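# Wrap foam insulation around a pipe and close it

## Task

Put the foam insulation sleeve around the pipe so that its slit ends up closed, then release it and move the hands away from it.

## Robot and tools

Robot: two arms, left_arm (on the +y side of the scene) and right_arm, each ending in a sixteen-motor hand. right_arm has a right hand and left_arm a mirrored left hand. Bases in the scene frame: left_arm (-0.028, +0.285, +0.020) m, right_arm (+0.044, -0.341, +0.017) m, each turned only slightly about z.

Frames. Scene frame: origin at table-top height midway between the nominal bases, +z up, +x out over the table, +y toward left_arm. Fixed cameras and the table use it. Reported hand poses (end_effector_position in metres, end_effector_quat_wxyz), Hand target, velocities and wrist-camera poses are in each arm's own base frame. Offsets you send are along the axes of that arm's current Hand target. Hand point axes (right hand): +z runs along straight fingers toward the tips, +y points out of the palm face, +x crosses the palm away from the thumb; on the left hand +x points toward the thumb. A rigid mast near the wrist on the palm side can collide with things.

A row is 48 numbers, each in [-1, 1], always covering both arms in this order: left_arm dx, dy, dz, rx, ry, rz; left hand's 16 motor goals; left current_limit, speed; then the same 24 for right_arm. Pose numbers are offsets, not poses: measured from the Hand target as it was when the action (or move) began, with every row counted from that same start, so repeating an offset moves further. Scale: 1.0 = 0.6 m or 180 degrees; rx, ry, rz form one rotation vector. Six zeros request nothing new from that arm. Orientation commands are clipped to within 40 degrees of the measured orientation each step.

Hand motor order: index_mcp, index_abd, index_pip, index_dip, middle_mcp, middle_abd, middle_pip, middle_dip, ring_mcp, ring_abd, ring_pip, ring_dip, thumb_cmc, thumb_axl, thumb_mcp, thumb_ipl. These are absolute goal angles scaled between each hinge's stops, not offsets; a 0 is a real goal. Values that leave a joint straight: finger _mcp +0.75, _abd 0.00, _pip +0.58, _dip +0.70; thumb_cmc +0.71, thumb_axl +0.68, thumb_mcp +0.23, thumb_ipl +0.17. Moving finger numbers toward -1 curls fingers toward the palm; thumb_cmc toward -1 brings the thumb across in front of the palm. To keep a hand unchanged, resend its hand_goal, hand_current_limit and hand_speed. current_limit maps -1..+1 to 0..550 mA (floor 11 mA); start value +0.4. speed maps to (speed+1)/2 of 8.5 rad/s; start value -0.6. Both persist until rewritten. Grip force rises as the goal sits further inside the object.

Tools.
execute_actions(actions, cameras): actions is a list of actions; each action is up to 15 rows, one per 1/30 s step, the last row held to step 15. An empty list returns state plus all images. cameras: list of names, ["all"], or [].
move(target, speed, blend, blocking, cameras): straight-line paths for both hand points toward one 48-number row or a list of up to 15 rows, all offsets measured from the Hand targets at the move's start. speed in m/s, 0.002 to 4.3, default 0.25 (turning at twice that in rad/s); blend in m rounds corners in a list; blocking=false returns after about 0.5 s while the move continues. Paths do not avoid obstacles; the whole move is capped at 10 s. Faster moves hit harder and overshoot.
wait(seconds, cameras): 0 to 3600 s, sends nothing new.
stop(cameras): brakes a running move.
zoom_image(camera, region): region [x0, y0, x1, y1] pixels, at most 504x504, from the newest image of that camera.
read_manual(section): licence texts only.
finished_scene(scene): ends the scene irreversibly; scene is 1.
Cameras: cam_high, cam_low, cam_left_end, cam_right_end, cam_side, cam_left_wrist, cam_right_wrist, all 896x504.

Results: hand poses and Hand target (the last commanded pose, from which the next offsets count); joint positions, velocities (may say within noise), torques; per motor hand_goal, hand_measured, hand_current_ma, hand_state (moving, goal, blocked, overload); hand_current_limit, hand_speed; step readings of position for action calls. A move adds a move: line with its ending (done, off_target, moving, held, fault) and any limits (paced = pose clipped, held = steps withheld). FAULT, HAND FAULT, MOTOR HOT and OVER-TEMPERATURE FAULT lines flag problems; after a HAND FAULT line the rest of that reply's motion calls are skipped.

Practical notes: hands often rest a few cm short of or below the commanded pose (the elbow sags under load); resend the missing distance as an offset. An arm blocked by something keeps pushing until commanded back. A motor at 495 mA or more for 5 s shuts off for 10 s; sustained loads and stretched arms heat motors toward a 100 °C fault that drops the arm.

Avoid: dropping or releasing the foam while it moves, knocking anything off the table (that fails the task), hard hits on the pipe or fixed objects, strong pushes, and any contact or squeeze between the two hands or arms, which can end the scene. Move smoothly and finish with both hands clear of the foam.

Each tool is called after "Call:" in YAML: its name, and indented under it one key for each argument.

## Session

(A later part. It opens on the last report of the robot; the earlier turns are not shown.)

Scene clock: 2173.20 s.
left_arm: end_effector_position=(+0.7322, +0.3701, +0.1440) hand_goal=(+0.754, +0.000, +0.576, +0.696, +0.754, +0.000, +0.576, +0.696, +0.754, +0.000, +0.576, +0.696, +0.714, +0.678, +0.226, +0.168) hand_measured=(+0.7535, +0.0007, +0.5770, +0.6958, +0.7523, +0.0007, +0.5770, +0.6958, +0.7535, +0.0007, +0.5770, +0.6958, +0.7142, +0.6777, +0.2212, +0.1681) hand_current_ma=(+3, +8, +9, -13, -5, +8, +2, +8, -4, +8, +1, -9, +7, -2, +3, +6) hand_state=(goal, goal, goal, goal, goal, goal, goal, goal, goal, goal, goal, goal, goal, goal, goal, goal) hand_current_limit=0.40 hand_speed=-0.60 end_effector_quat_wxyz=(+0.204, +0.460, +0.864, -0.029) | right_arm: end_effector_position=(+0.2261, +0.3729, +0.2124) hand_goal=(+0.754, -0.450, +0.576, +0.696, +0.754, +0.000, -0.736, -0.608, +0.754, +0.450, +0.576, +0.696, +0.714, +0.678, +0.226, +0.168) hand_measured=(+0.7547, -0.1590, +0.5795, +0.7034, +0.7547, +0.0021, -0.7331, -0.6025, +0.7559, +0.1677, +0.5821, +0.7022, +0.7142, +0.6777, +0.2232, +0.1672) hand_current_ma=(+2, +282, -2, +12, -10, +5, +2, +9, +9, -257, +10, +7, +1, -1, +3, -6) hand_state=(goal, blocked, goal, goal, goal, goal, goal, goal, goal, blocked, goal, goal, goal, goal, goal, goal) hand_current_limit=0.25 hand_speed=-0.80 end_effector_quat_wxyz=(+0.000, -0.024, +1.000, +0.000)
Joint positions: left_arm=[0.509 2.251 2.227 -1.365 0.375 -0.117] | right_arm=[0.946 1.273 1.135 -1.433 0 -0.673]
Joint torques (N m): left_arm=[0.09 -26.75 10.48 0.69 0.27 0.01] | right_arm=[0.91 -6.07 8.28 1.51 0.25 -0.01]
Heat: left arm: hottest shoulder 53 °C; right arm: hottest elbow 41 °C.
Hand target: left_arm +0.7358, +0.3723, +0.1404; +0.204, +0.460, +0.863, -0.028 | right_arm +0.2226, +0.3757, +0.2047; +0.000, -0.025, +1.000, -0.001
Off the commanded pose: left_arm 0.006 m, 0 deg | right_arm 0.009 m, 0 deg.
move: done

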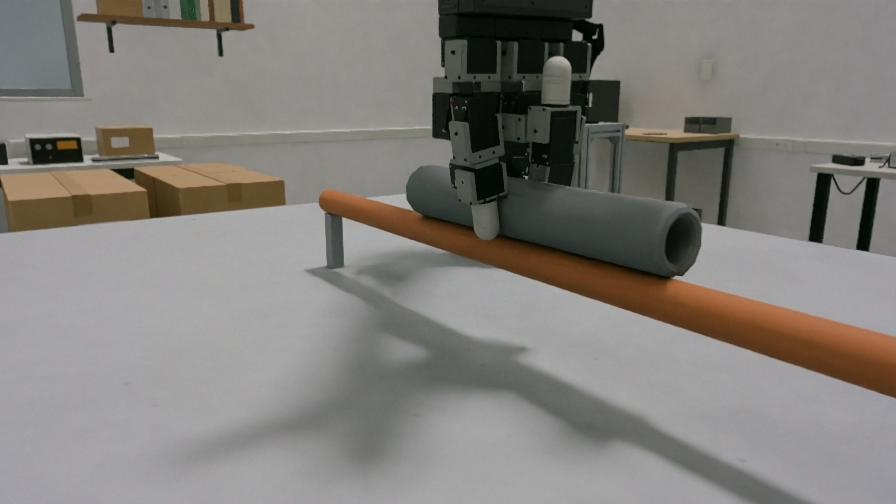

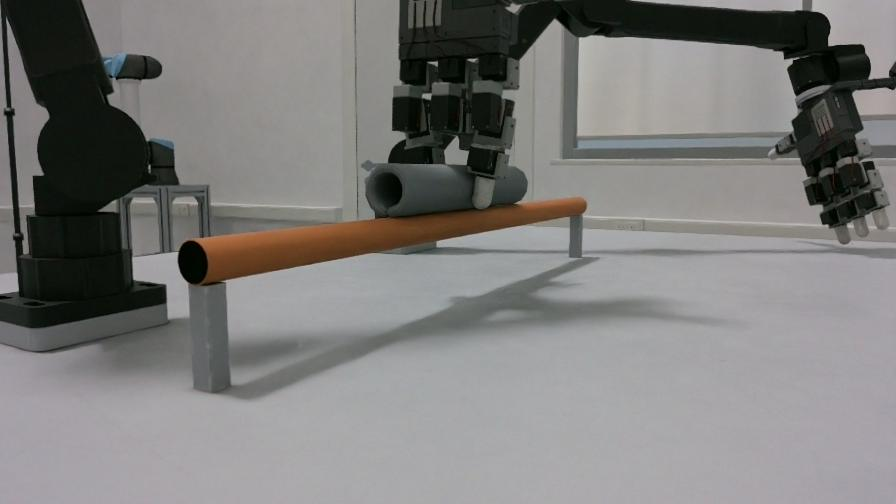

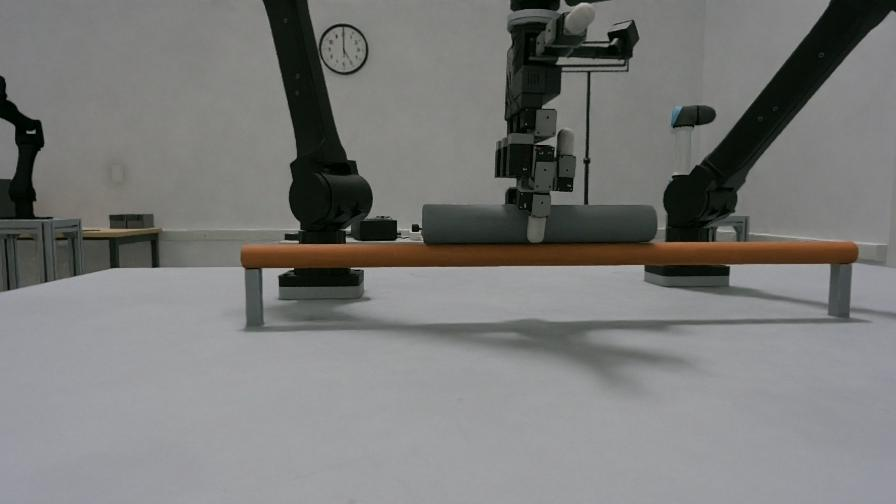

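Call:
move:
  target:
    - [0,0,0,0,0,0,0.754,0,0.576,0.696,0.754,0,0.576,0.696,0.754,0,0.576,0.696,0.714,0.678,0.226,0.168,0.4,-0.6,0,0,-0.005,0,0,0,0.754,-0.10,0.576,0.696,0.754,0,-0.737,-0.609,0.754,0.12,0.576,0.696,0.714,0.678,0.226,0.168,0.2,-0.9]
    - [0,0,0,0,0,0,0.754,0,0.576,0.696,0.754,0,0.576,0.696,0.754,0,0.576,0.696,0.714,0.678,0.226,0.168,0.4,-0.6,0,0,0.0145,0,0,0,0.754,-0.08,0.576,0.696,0.754,0,-0.737,-0.609,0.754,0.09,0.576,0.696,0.714,0.678,0.226,0.168,0.2,-0.9]
  speed: 0.02
  cameras: ["cam_left_end","cam_right_end","cam_side"]

Call:
zoom_image:
  camera: "cam_left_end"
  region: [630, 190, 730, 290]

Call:
zoom_image:
  camera: "cam_right_end"
  region: [345, 145, 425, 235]

Scene clock: 2195.47 s.
left_arm: end_effector_position=(+0.7322, +0.3701, +0.1440) hand_goal=(+0.754, +0.000, +0.576, +0.696, +0.754, +0.000, +0.576, +0.696, +0.754, +0.000, +0.576, +0.696, +0.714, +0.678, +0.226, +0.168) hand_measured=(+0.7535, -0.0008, +0.5770, +0.6958, +0.7535, -0.0008, +0.5770, +0.6958, +0.7535, -0.0008, +0.5770, +0.6958, +0.7142, +0.6767, +0.2212, +0.1672) hand_current_ma=(+3, +5, +7, -8, -5, +5, +5, +7, -2, +7, -4, -10, +3, -3, +1, +7) hand_state=(goal, goal, goal, goal, goal, goal, goal, goal, goal, goal, goal, goal, goal, goal, goal, goal) hand_current_limit=0.40 hand_speed=-0.60 end_effector_quat_wxyz=(+0.204, +0.460, +0.864, -0.029) | right_arm: end_effector_position=(+0.2244, +0.3720, +0.2010) hand_goal=(+0.754, -0.080, +0.576, +0.696, +0.754, +0.000, -0.736, -0.608, +0.754, +0.090, +0.576, +0.696, +0.714, +0.678, +0.226, +0.168) hand_measured=(+0.7498, -0.0696, +0.5757, +0.7047, +0.7559, +0.0021, -0.7331, -0.6025, +0.7498, +0.0739, +0.5744, +0.6920, +0.7129, +0.6777, +0.2222, +0.1681) hand_current_ma=(+0, +10, -6, +7, -11, +3, +0, +10, +6, +1, +8, +8, +6, -4, +2, -3) hand_state=(goal, goal, goal, goal, goal, goal, goal, goal, goal, goal, goal, goal, goal, goal, goal, goal) hand_current_limit=0.20 hand_speed=-0.90 end_effector_quat_wxyz=(+0.000, -0.025, +1.000, +0.001)
Joint positions: left_arm=[0.509 2.251 2.227 -1.365 0.375 -0.117] | right_arm=[0.947 1.273 1.105 -1.402 -0.001 -0.673]
Joint torques (N m): left_arm=[-0.03 -26.58 10.54 0.57 0.26 0.01] | right_arm=[0.85 -5.77 9.1 1.2 0.28 -0.01]
Heat: left arm: hottest shoulder 53 °C; right arm: hottest elbow 41 °C.
Hand target: left_arm +0.7358, +0.3723, +0.1404; +0.204, +0.460, +0.863, -0.028 | right_arm +0.2225, +0.3757, +0.1962; +0.000, -0.025, +1.000, -0.001
Off the commanded pose: left_arm 0.006 m, 0 deg | right_arm 0.006 m, 0 deg.
move: done

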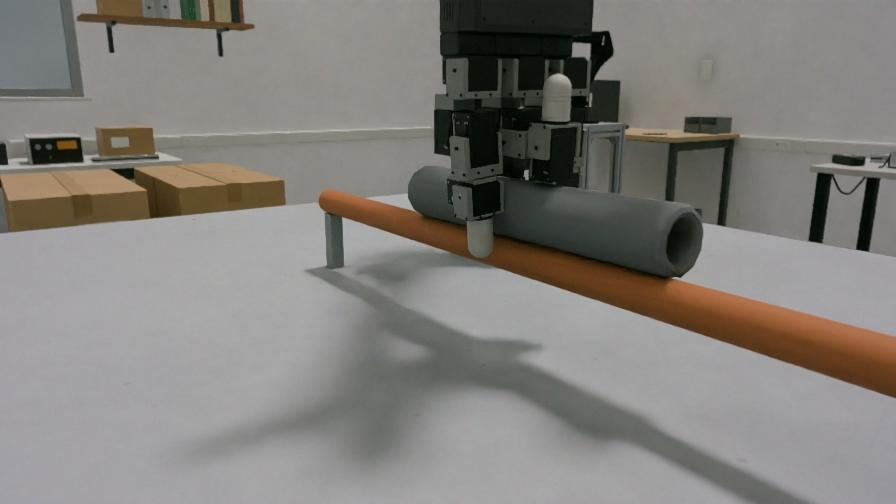

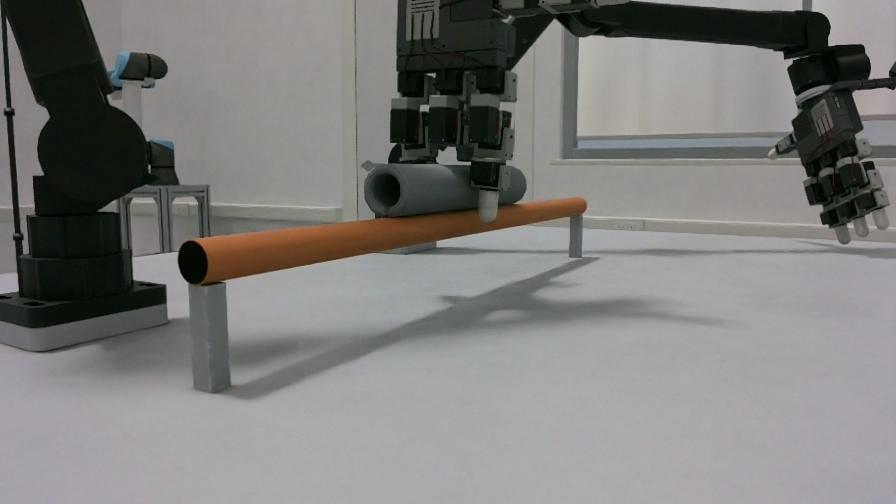

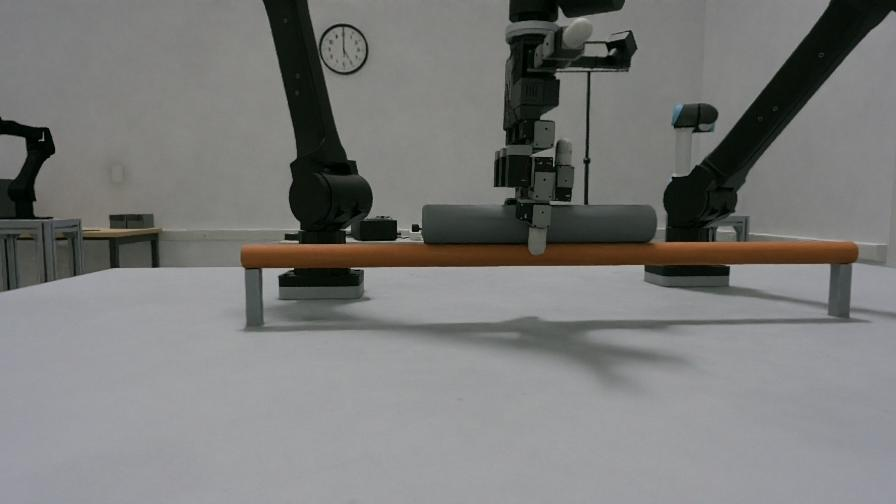

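Scaled by 5.040 from the camera's image (finer frame: 1280x720).

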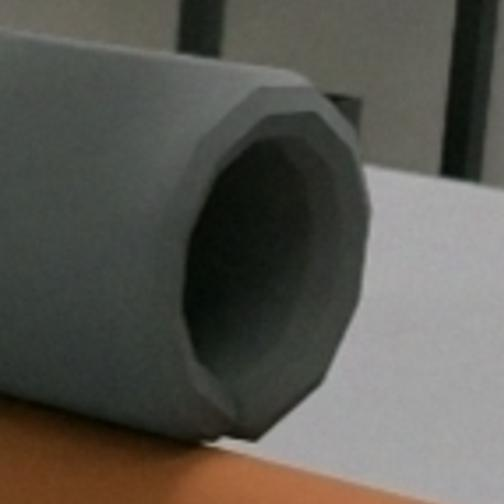

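Scaled by 5.600 from the camera's image (finer frame: 1280x720).

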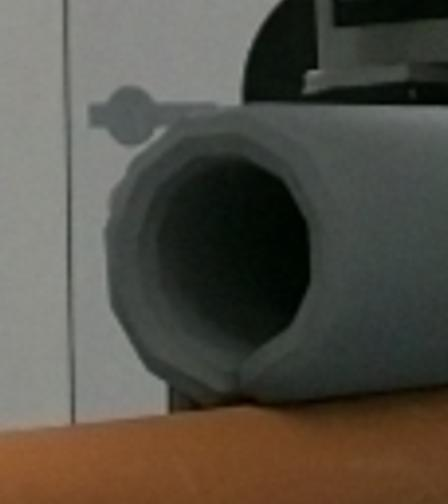

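Call:
zoom_image:
  camera: "cam_side"
  region: [480, 140, 600, 270]

Call:
zoom_image:
  camera: "cam_right_end"
  region: [360, 90, 560, 250]

Call:
zoom_image:
  camera: "cam_left_end"
  region: [400, 120, 620, 290]

Scaled by 3.877 from the camera's image (finer frame: 1280x720).

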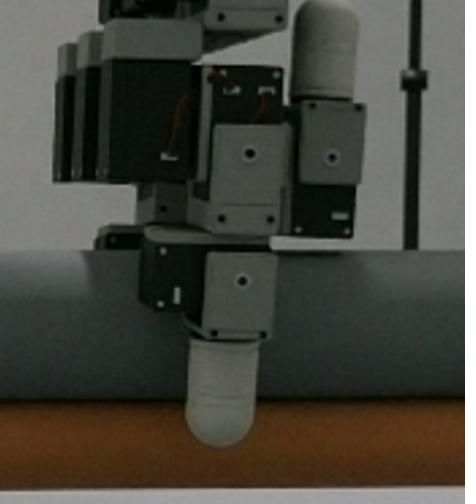

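Scaled by 2.520 from the camera's image (finer frame: 1280x720).

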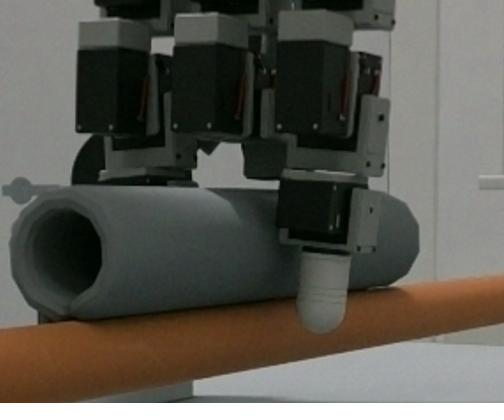

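Scaled by 2.291 from the camera's image (finer frame: 1280x720).

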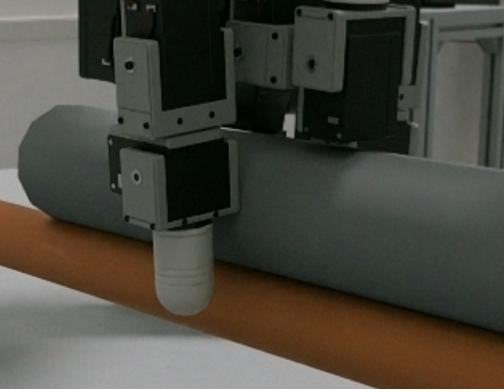

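Call:
move:
  target:
    - [0,0,0,0,0,0,0.754,0,0.576,0.696,0.754,0,0.576,0.696,0.754,0,0.576,0.696,0.714,0.678,0.226,0.168,0.4,-0.6,0,0,0,0,0,0,0.754,-0.14,0.576,0.696,0.754,0,-0.737,-0.609,0.754,0.14,0.576,0.696,0.714,0.678,0.226,0.168,0.1,-0.9]
    - [0,0,0,0,0,0,0.754,0,0.576,0.696,0.754,0,0.576,0.696,0.754,0,0.576,0.696,0.714,0.678,0.226,0.168,0.4,-0.6,0,0,0.0167,0,0,0,0.754,-0.14,0.576,0.696,0.754,0,-0.737,-0.609,0.754,0.14,0.576,0.696,0.714,0.678,0.226,0.168,0.1,-0.9]
  speed: 0.02
  cameras: ["cam_left_end","cam_right_end","cam_side"]

Call:
zoom_image:
  camera: "cam_left_end"
  region: [630, 190, 730, 290]

Call:
zoom_image:
  camera: "cam_right_end"
  region: [345, 145, 425, 235]

Scene clock: 2212.57 s.
left_arm: end_effector_position=(+0.7322, +0.3701, +0.1440) hand_goal=(+0.754, +0.000, +0.576, +0.696, +0.754, +0.000, +0.576, +0.696, +0.754, +0.000, +0.576, +0.696, +0.714, +0.678, +0.226, +0.168) hand_measured=(+0.7535, -0.0008, +0.5770, +0.6958, +0.7523, +0.0007, +0.5770, +0.6958, +0.7535, +0.0007, +0.5770, +0.6958, +0.7142, +0.6777, +0.2212, +0.1681) hand_current_ma=(+3, +8, +7, -10, -6, +6, +8, +6, -1, +4, +5, -13, +7, -2, +1, +11) hand_state=(goal, goal, goal, goal, goal, goal, goal, goal, goal, goal, goal, goal, goal, goal, goal, goal) hand_current_limit=0.40 hand_speed=-0.60 end_effector_quat_wxyz=(+0.204, +0.460, +0.864, -0.029) | right_arm: end_effector_position=(+0.2245, +0.3722, +0.1951) hand_goal=(+0.754, -0.140, +0.576, +0.696, +0.754, +0.000, -0.736, -0.608, +0.754, +0.140, +0.576, +0.696, +0.714, +0.678, +0.226, +0.168) hand_measured=(+0.7486, -0.0696, +0.5782, +0.7022, +0.7511, +0.0036, -0.7447, -0.6038, +0.7486, +0.0783, +0.5757, +0.6920, +0.7142, +0.6777, +0.2222, +0.1681) hand_current_ma=(+1, +39, -3, +12, -13, +4, -4, +11, +10, -24, +12, +11, +1, -3, +4, -8) hand_state=(goal, blocked, goal, goal, goal, goal, goal, goal, goal, blocked, goal, goal, goal, goal, goal, goal) hand_current_limit=0.10 hand_speed=-0.90 end_effector_quat_wxyz=(+0.002, -0.025, +1.000, +0.003)
Joint positions: left_arm=[0.509 2.251 2.227 -1.365 0.375 -0.117] | right_arm=[0.947 1.273 1.088 -1.379 -0.001 -0.673]
Joint torques (N m): left_arm=[0.38 -26.58 10.54 0.59 0.26 0] | right_arm=[0.73 -5.3 8.69 1.42 0.27 -0.02]
Heat: left arm: hottest shoulder 53 °C; right arm: hottest elbow 39 °C.
Hand target: left_arm +0.7358, +0.3723, +0.1404; +0.204, +0.460, +0.863, -0.028 | right_arm +0.2225, +0.3756, +0.1861; +0.000, -0.025, +1.000, -0.001
Off the commanded pose: left_arm 0.006 m, 0 deg | right_arm 0.010 m, 0 deg.
move: done

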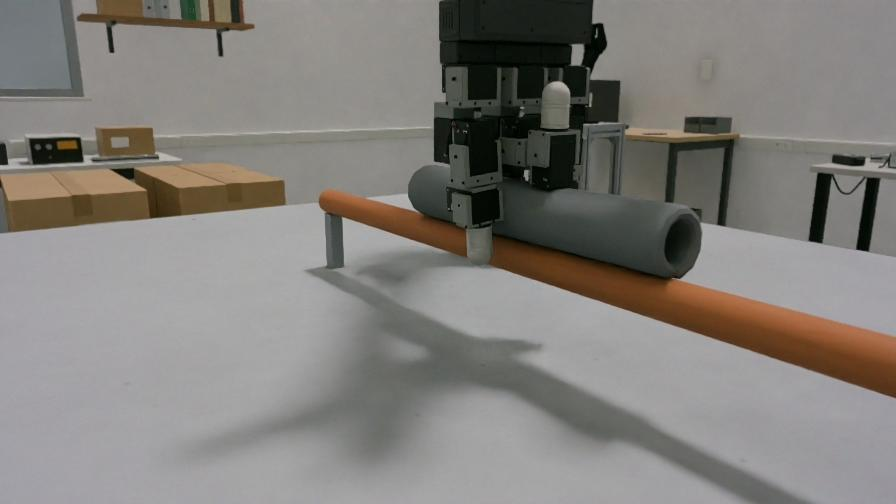

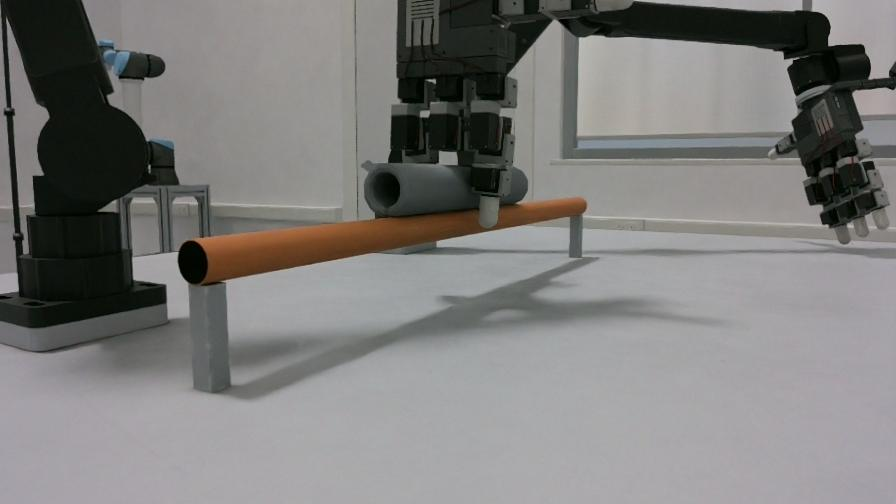

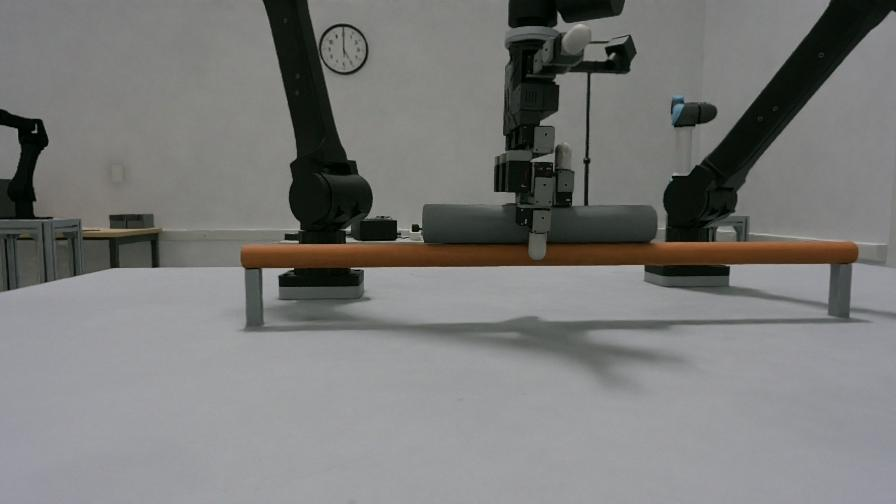

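Scaled by 5.040 from the camera's image (finer frame: 1280x720).

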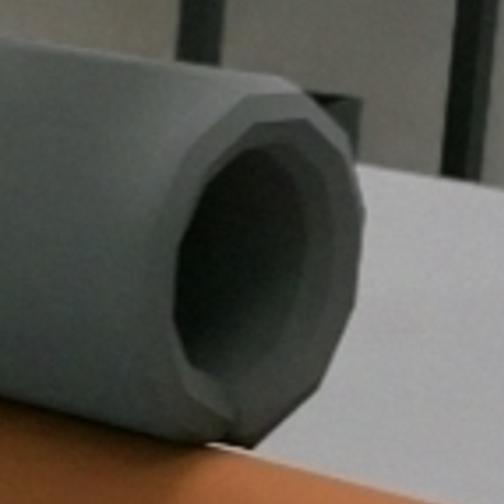

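Scaled by 5.600 from the camera's image (finer frame: 1280x720).

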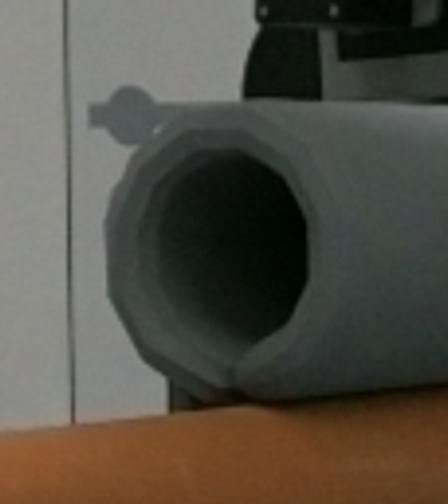

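Call:
move:
  target: [0,0,0,0,0,0,0.754,0,0.576,0.696,0.754,0,0.576,0.696,0.754,0,0.576,0.696,0.714,0.678,0.226,0.168,0.4,-0.6,0,0,0.025,0,0,0,0.754,-0.14,0.576,0.696,0.754,0,-0.75,-0.609,0.754,0.14,0.576,0.696,0.714,0.678,0.226,0.168,0.2,-0.9]
  speed: 0.02
  cameras: ["cam_left_end","cam_right_end","cam_side"]

Call:
zoom_image:
  camera: "cam_left_end"
  region: [630, 190, 730, 290]

Call:
zoom_image:
  camera: "cam_right_end"
  region: [345, 145, 425, 235]

Scene clock: 2219.10 s.
left_arm: end_effector_position=(+0.7322, +0.3701, +0.1440) hand_goal=(+0.754, +0.000, +0.576, +0.696, +0.754, +0.000, +0.576, +0.696, +0.754, +0.000, +0.576, +0.696, +0.714, +0.678, +0.226, +0.168) hand_measured=(+0.7535, +0.0007, +0.5770, +0.6958, +0.7523, -0.0008, +0.5770, +0.6958, +0.7523, -0.0008, +0.5770, +0.6958, +0.7142, +0.6777, +0.2212, +0.1681) hand_current_ma=(+3, +2, +10, -6, -4, +5, +6, +6, -6, +7, +1, -11, +5, +3, +2, +8) hand_state=(goal, goal, goal, goal, goal, goal, goal, goal, goal, goal, goal, goal, goal, goal, goal, goal) hand_current_limit=0.40 hand_speed=-0.60 end_effector_quat_wxyz=(+0.204, +0.460, +0.864, -0.029) | right_arm: end_effector_position=(+0.2248, +0.3726, +0.1884) hand_goal=(+0.754, -0.140, +0.576, +0.696, +0.754, +0.000, -0.750, -0.608, +0.754, +0.140, +0.576, +0.696, +0.714, +0.678, +0.226, +0.168) hand_measured=(+0.7486, -0.0696, +0.5782, +0.7034, +0.7486, +0.0036, -0.7767, -0.6025, +0.7511, +0.0622, +0.5744, +0.6932, +0.7154, +0.6777, +0.2212, +0.1672) hand_current_ma=(+0, +38, -3, +13, -12, +4, -17, +6, +9, -35, +10, +10, +3, -1, -2, -3) hand_state=(goal, blocked, goal, goal, goal, goal, blocked, goal, goal, blocked, goal, goal, goal, goal, goal, goal) hand_current_limit=0.20 hand_speed=-0.90 end_effector_quat_wxyz=(+0.004, -0.025, +1.000, +0.006)
Joint positions: left_arm=[0.509 2.251 2.227 -1.365 0.375 -0.117] | right_arm=[0.947 1.273 1.068 -1.351 -0.001 -0.673]
Joint torques (N m): left_arm=[0.26 -26.4 10.43 0.58 0.28 0.01] | right_arm=[0.85 -4.78 7.66 1.99 0.28 -0.01]
Heat: left arm: hottest shoulder 53 °C; right arm: hottest elbow 39 °C.
Hand target: left_arm +0.7358, +0.3723, +0.1404; +0.204, +0.460, +0.863, -0.028 | right_arm +0.2224, +0.3756, +0.1711; +0.000, -0.025, +1.000, -0.001
Off the commanded pose: left_arm 0.006 m, 0 deg | right_arm 0.018 m, 1 deg.
move: off_target (right_arm)

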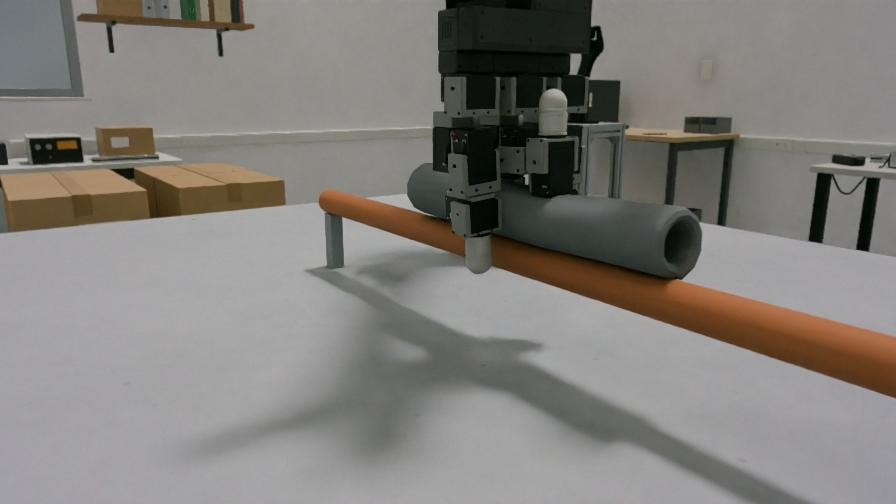

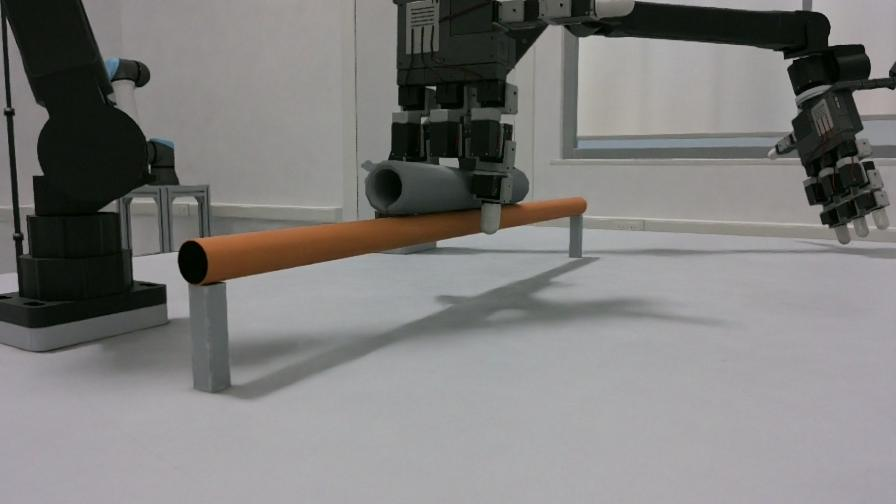

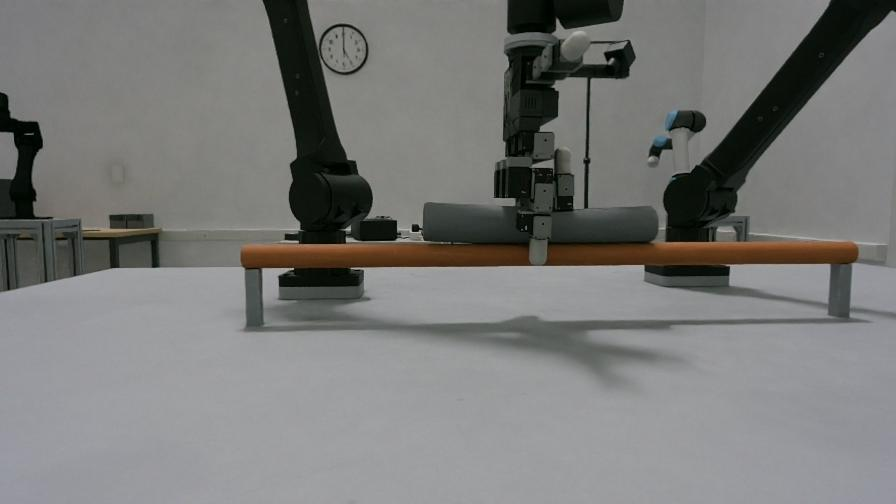

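Scaled by 5.040 from the camera's image (finer frame: 1280x720).

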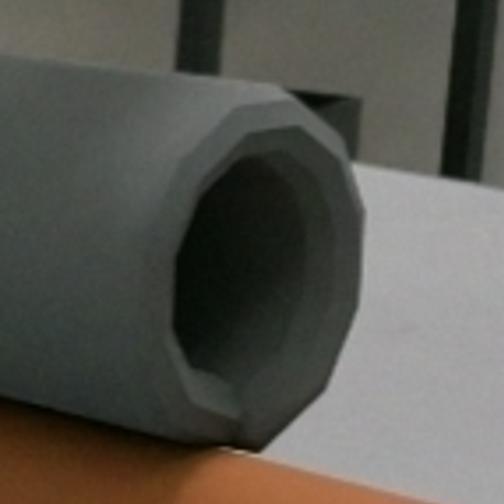

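Scaled by 5.600 from the camera's image (finer frame: 1280x720).

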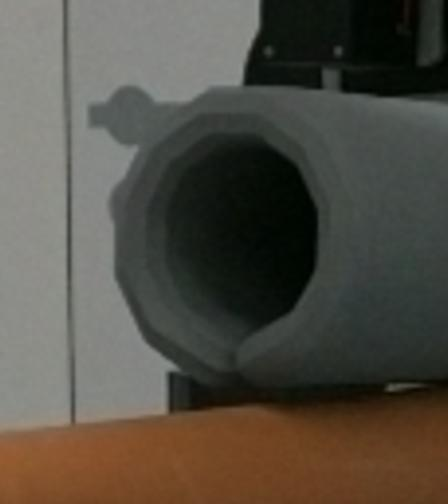

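Call:
move:
  target: [0,0,0,0,0,0,0.754,0,0.576,0.696,0.754,0,0.576,0.696,0.754,0,0.576,0.696,0.714,0.678,0.226,0.168,0.4,-0.6,0,0,0.03,0,0,0,0.754,-0.14,0.576,0.696,0.754,0,-0.75,-0.609,0.754,0.14,0.576,0.696,0.714,0.678,0.226,0.168,0.2,-0.9]
  speed: 0.02
  cameras: ["cam_left_end","cam_right_end","cam_side"]

Call:
zoom_image:
  camera: "cam_left_end"
  region: [400, 140, 730, 300]

Call:
zoom_image:
  camera: "cam_right_end"
  region: [345, 130, 565, 250]

Scene clock: 2226.57 s.
left_arm: end_effector_position=(+0.7322, +0.3701, +0.1440) hand_goal=(+0.754, +0.000, +0.576, +0.696, +0.754, +0.000, +0.576, +0.696, +0.754, +0.000, +0.576, +0.696, +0.714, +0.678, +0.226, +0.168) hand_measured=(+0.7535, -0.0008, +0.5770, +0.6958, +0.7535, +0.0007, +0.5770, +0.6958, +0.7535, +0.0007, +0.5770, +0.6958, +0.7142, +0.6767, +0.2212, +0.1681) hand_current_ma=(+6, +6, +0, -9, -2, +9, +6, +6, -1, +7, -2, -6, +7, -4, +1, +12) hand_state=(goal, goal, goal, goal, goal, goal, goal, goal, goal, goal, goal, goal, goal, goal, goal, goal) hand_current_limit=0.40 hand_speed=-0.60 end_effector_quat_wxyz=(+0.204, +0.460, +0.864, -0.029) | right_arm: end_effector_position=(+0.2251, +0.3730, +0.1810) hand_goal=(+0.754, -0.140, +0.576, +0.696, +0.754, +0.000, -0.750, -0.608, +0.754, +0.140, +0.576, +0.696, +0.714, +0.678, +0.226, +0.168) hand_measured=(+0.7498, -0.0711, +0.5744, +0.6958, +0.7474, +0.0036, -0.8050, -0.6025, +0.7559, +0.0373, +0.5757, +0.6932, +0.7154, +0.6777, +0.2212, +0.1681) hand_current_ma=(+2, +39, -8, +11, -9, -1, -46, +9, +9, -57, +9, +13, -1, -6, +3, -5) hand_state=(goal, blocked, goal, goal, goal, goal, blocked, goal, goal, blocked, goal, goal, goal, goal, goal, goal) hand_current_limit=0.20 hand_speed=-0.90 end_effector_quat_wxyz=(+0.009, -0.025, +1.000, +0.012)
Joint positions: left_arm=[0.509 2.251 2.227 -1.365 0.375 -0.117] | right_arm=[0.947 1.269 1.041 -1.313 -0.001 -0.673]
Joint torques (N m): left_arm=[0.32 -26.58 10.54 0.61 0.27 0.02] | right_arm=[0.73 -3.6 6.76 2.44 0.3 -0.02]
Heat: left arm: hottest shoulder 53 °C; right arm: hottest elbow 39 °C.
Hand target: left_arm +0.7358, +0.3723, +0.1404; +0.204, +0.460, +0.863, -0.028 | right_arm +0.2225, +0.3756, +0.1530; +0.000, -0.025, +1.000, -0.001
Off the commanded pose: left_arm 0.006 m, 0 deg | right_arm 0.028 m, 2 deg.
move: off_target (right_arm)

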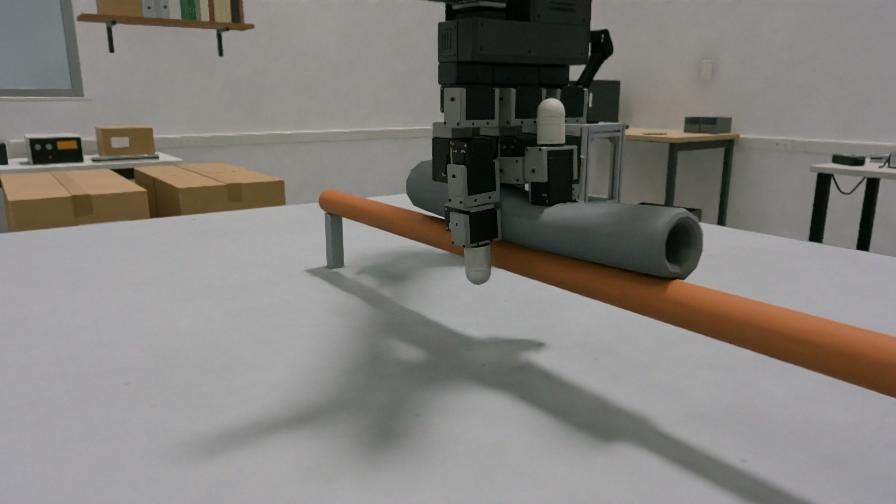

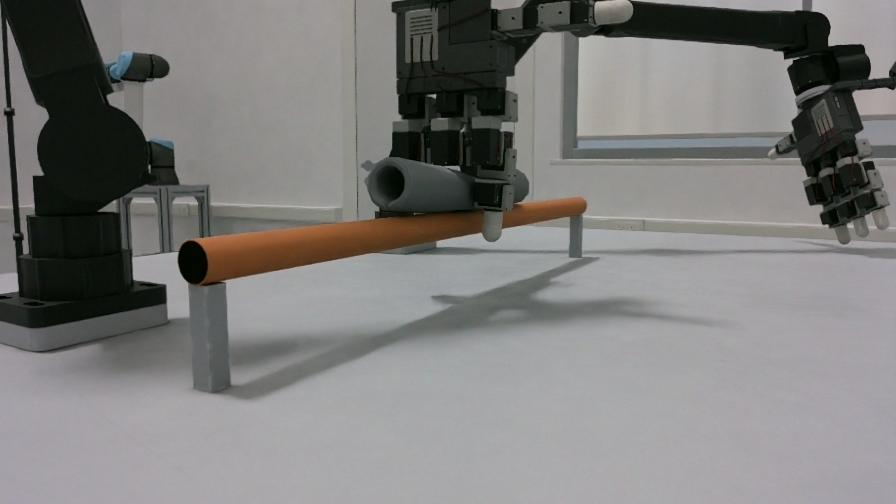

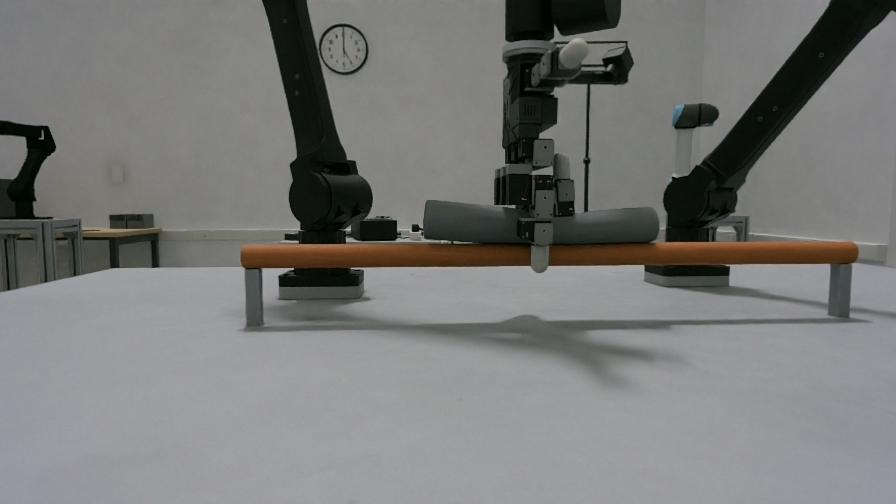

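Scaled by 1.527 from the camera's image (finer frame: 1280x720).

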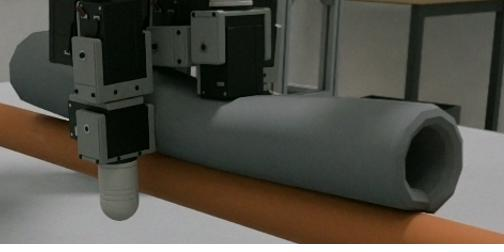

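Scaled by 2.291 from the camera's image (finer frame: 1280x720).

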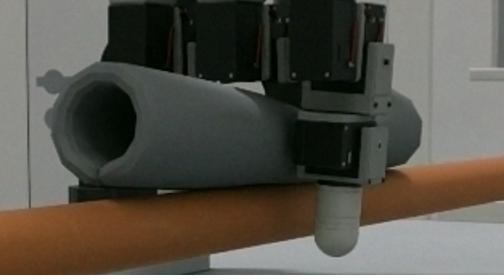

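Call:
move:
  target: [0,0,0,0,0,0,0.754,0,0.576,0.696,0.754,0,0.576,0.696,0.754,0,0.576,0.696,0.714,0.678,0.226,0.168,0.4,-0.6,0,0,0.0267,0,0,0,0.754,-0.14,0.576,0.696,0.754,0,-0.78,-0.609,0.754,0.14,0.576,0.696,0.714,0.678,0.226,0.168,0.2,-0.9]
  speed: 0.02
  cameras: ["cam_left_end","cam_right_end","cam_side"]

Call:
zoom_image:
  camera: "cam_left_end"
  region: [400, 140, 730, 300]

Call:
zoom_image:
  camera: "cam_right_end"
  region: [345, 130, 565, 250]

Scene clock: 2234.80 s.
left_arm: end_effector_position=(+0.7322, +0.3701, +0.1440) hand_goal=(+0.754, +0.000, +0.576, +0.696, +0.754, +0.000, +0.576, +0.696, +0.754, +0.000, +0.576, +0.696, +0.714, +0.678, +0.226, +0.168) hand_measured=(+0.7535, +0.0007, +0.5770, +0.6958, +0.7535, +0.0007, +0.5770, +0.6958, +0.7535, +0.0007, +0.5770, +0.6958, +0.7142, +0.6777, +0.2212, +0.1672) hand_current_ma=(+11, +4, +13, -7, -4, +9, +11, +4, -1, +7, +3, -10, +6, -4, +5, +9) hand_state=(goal, goal, goal, goal, goal, goal, goal, goal, goal, goal, goal, goal, goal, goal, goal, goal) hand_current_limit=0.40 hand_speed=-0.60 end_effector_quat_wxyz=(+0.204, +0.460, +0.864, -0.029) | right_arm: end_effector_position=(+0.2253, +0.3732, +0.1761) hand_goal=(+0.754, -0.140, +0.576, +0.696, +0.754, +0.000, -0.780, -0.608, +0.754, +0.140, +0.576, +0.696, +0.714, +0.678, +0.226, +0.168) hand_measured=(+0.7559, -0.0696, +0.5744, +0.6958, +0.7595, +0.0021, -0.8512, -0.6038, +0.7595, +0.0183, +0.5821, +0.6932, +0.7142, +0.6777, +0.2222, +0.1681) hand_current_ma=(+0, +41, -3, +8, -8, +2, -64, +7, +13, -74, +12, +12, +2, -1, +0, -5) hand_state=(goal, blocked, goal, goal, goal, goal, blocked, goal, goal, blocked, goal, goal, goal, goal, goal, goal) hand_current_limit=0.20 hand_speed=-0.90 end_effector_quat_wxyz=(+0.014, -0.025, +0.999, +0.019)
Joint positions: left_arm=[0.509 2.251 2.227 -1.365 0.375 -0.117] | right_arm=[0.947 1.263 1.019 -1.28 -0.001 -0.673]
Joint torques (N m): left_arm=[-0.03 -26.7 10.48 0.59 0.28 0] | right_arm=[0.73 -2.32 6.02 2.92 0.3 -0.02]
Heat: left arm: hottest shoulder 53 °C; right arm: hottest elbow 39 °C.
Hand target: left_arm +0.7358, +0.3723, +0.1404; +0.204, +0.460, +0.863, -0.028 | right_arm +0.2225, +0.3757, +0.1371; +0.000, -0.025, +1.000, -0.001
Off the commanded pose: left_arm 0.006 m, 0 deg | right_arm 0.039 m, 3 deg.
move: off_target (right_arm)

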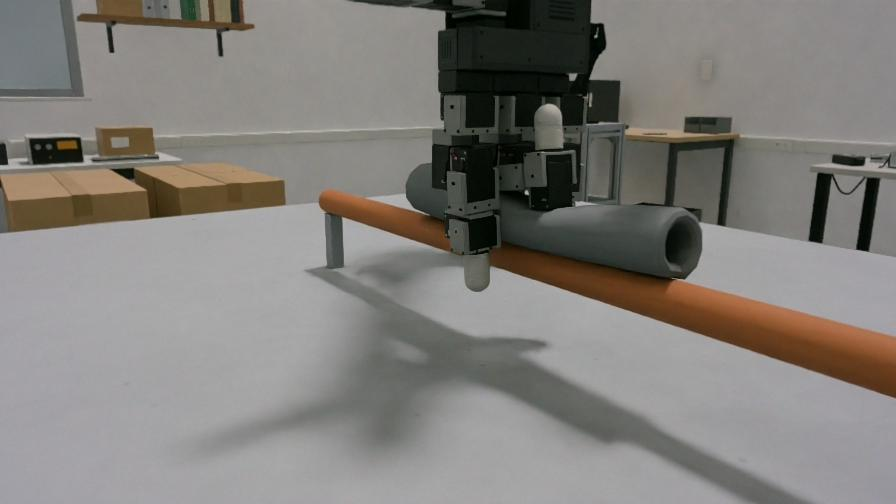

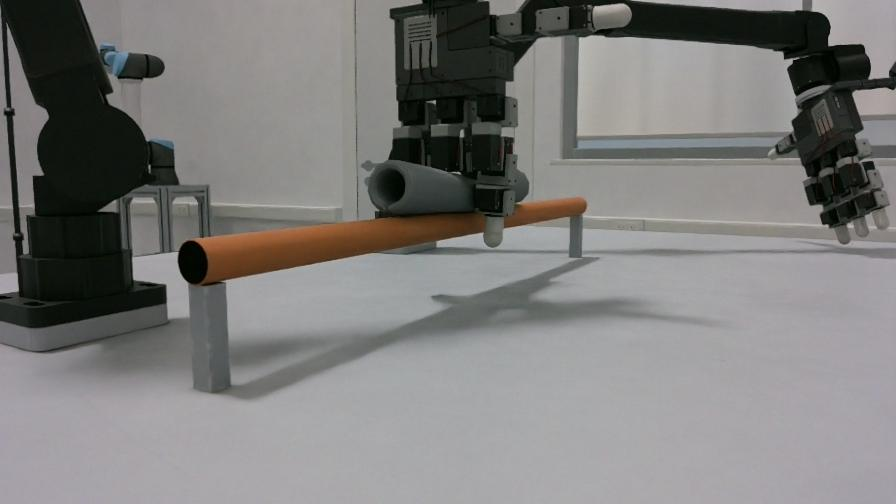

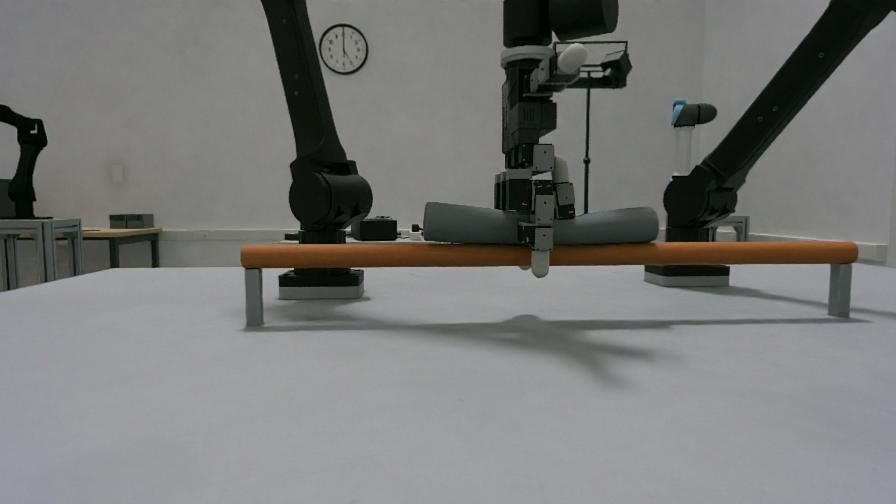

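Scaled by 1.527 from the camera's image (finer frame: 1280x720).

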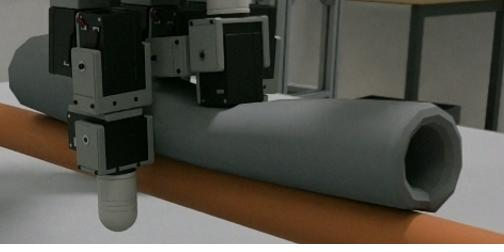

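Scaled by 2.291 from the camera's image (finer frame: 1280x720).

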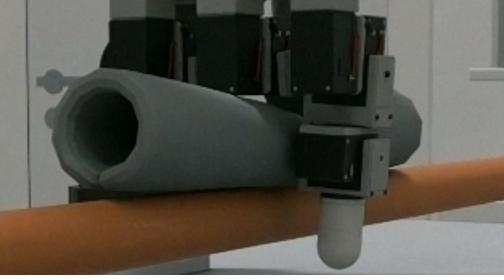

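Call:
move:
  target: [0,0,0,0,0,0,0.754,0,0.576,0.696,0.754,0,0.576,0.696,0.754,0,0.576,0.696,0.714,0.678,0.226,0.168,0.4,-0.6,0,0,0.04,0,0,0,0.754,-0.14,0.576,0.696,0.754,0,-0.80,-0.609,0.754,0.14,0.576,0.696,0.714,0.678,0.226,0.168,0.3,-0.9]
  speed: 0.03
  cameras: ["cam_left_end","cam_right_end","cam_side"]

Call:
zoom_image:
  camera: "cam_left_end"
  region: [400, 140, 730, 300]

Call:
zoom_image:
  camera: "cam_right_end"
  region: [345, 130, 565, 250]

Scene clock: 2243.73 s.
left_arm: end_effector_position=(+0.7322, +0.3701, +0.1440) hand_goal=(+0.754, +0.000, +0.576, +0.696, +0.754, +0.000, +0.576, +0.696, +0.754, +0.000, +0.576, +0.696, +0.714, +0.678, +0.226, +0.168) hand_measured=(+0.7535, +0.0007, +0.5770, +0.6958, +0.7535, +0.0007, +0.5770, +0.6971, +0.7535, +0.0007, +0.5770, +0.6958, +0.7142, +0.6777, +0.2212, +0.1672) hand_current_ma=(+7, +7, +10, -9, -6, +9, +5, +5, +2, +7, +2, -13, +6, -4, +0, +5) hand_state=(goal, goal, goal, goal, goal, goal, goal, goal, goal, goal, goal, goal, goal, goal, goal, goal) hand_current_limit=0.40 hand_speed=-0.60 end_effector_quat_wxyz=(+0.204, +0.460, +0.864, -0.029) | right_arm: end_effector_position=(+0.2253, +0.3733, +0.1699) hand_goal=(+0.754, -0.140, +0.576, +0.696, +0.754, +0.000, -0.800, -0.608, +0.754, +0.140, +0.576, +0.696, +0.714, +0.678, +0.226, +0.168) hand_measured=(+0.7631, -0.0609, +0.5795, +0.6958, +0.7812, +0.0007, -0.8922, -0.6038, +0.7716, -0.0008, +0.5821, +0.6932, +0.7205, +0.6777, +0.2212, +0.1672) hand_current_ma=(+2, +47, -4, +4, +8, +2, -90, +10, +21, -96, +15, +11, +7, -2, +4, -10) hand_state=(goal, blocked, goal, goal, blocked, goal, blocked, goal, goal, blocked, goal, goal, goal, goal, goal, goal) hand_current_limit=0.30 hand_speed=-0.90 end_effector_quat_wxyz=(+0.021, -0.025, +0.999, +0.029)
Joint positions: left_arm=[0.509 2.251 2.227 -1.365 0.375 -0.117] | right_arm=[0.947 1.252 0.986 -1.232 -0.001 -0.673]
Joint torques (N m): left_arm=[0.15 -26.58 10.45 0.64 0.26 0] | right_arm=[0.62 -0.32 4.85 3.6 0.31 -0.03]
Heat: left arm: hottest shoulder 53 °C; right arm: hottest elbow 38 °C.
Hand target: left_arm +0.7358, +0.3723, +0.1404; +0.204, +0.460, +0.863, -0.028 | right_arm +0.2225, +0.3756, +0.1132; +0.000, -0.025, +1.000, -0.001
Off the commanded pose: left_arm 0.006 m, 0 deg | right_arm 0.057 m, 4 deg.
move: off_target (right_arm)

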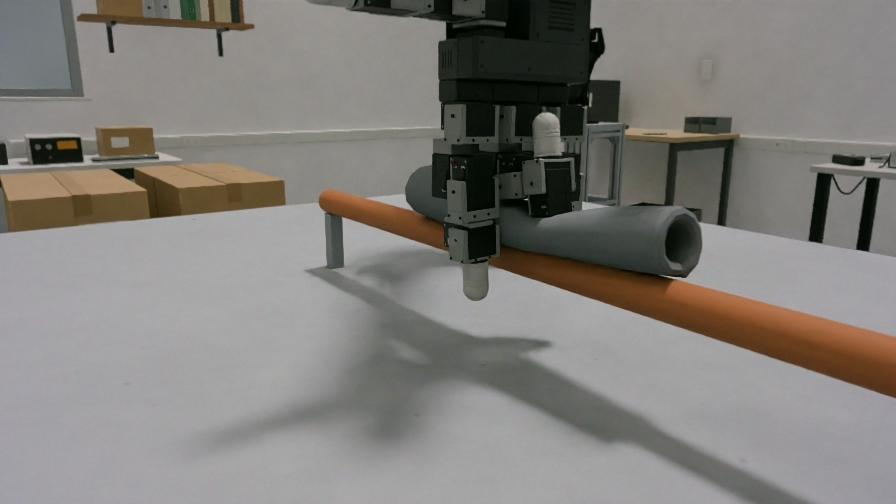

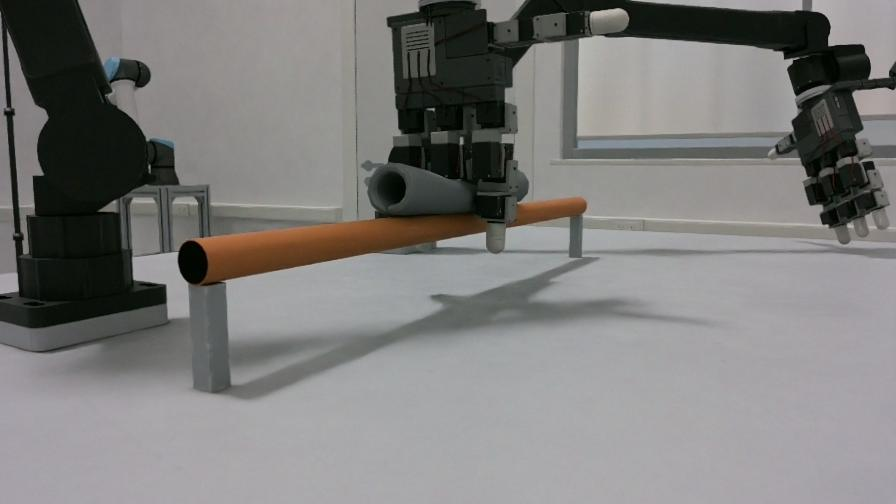

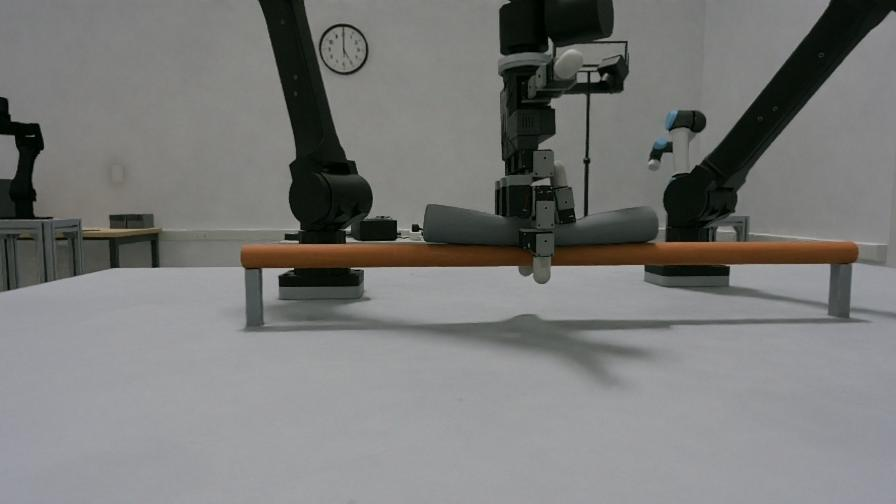

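Scaled by 1.527 from the camera's image (finer frame: 1280x720).

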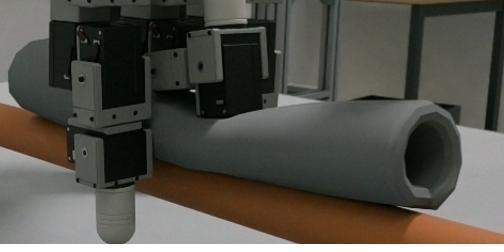

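Scaled by 2.291 from the camera's image (finer frame: 1280x720).

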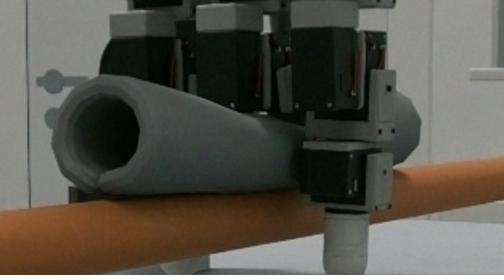

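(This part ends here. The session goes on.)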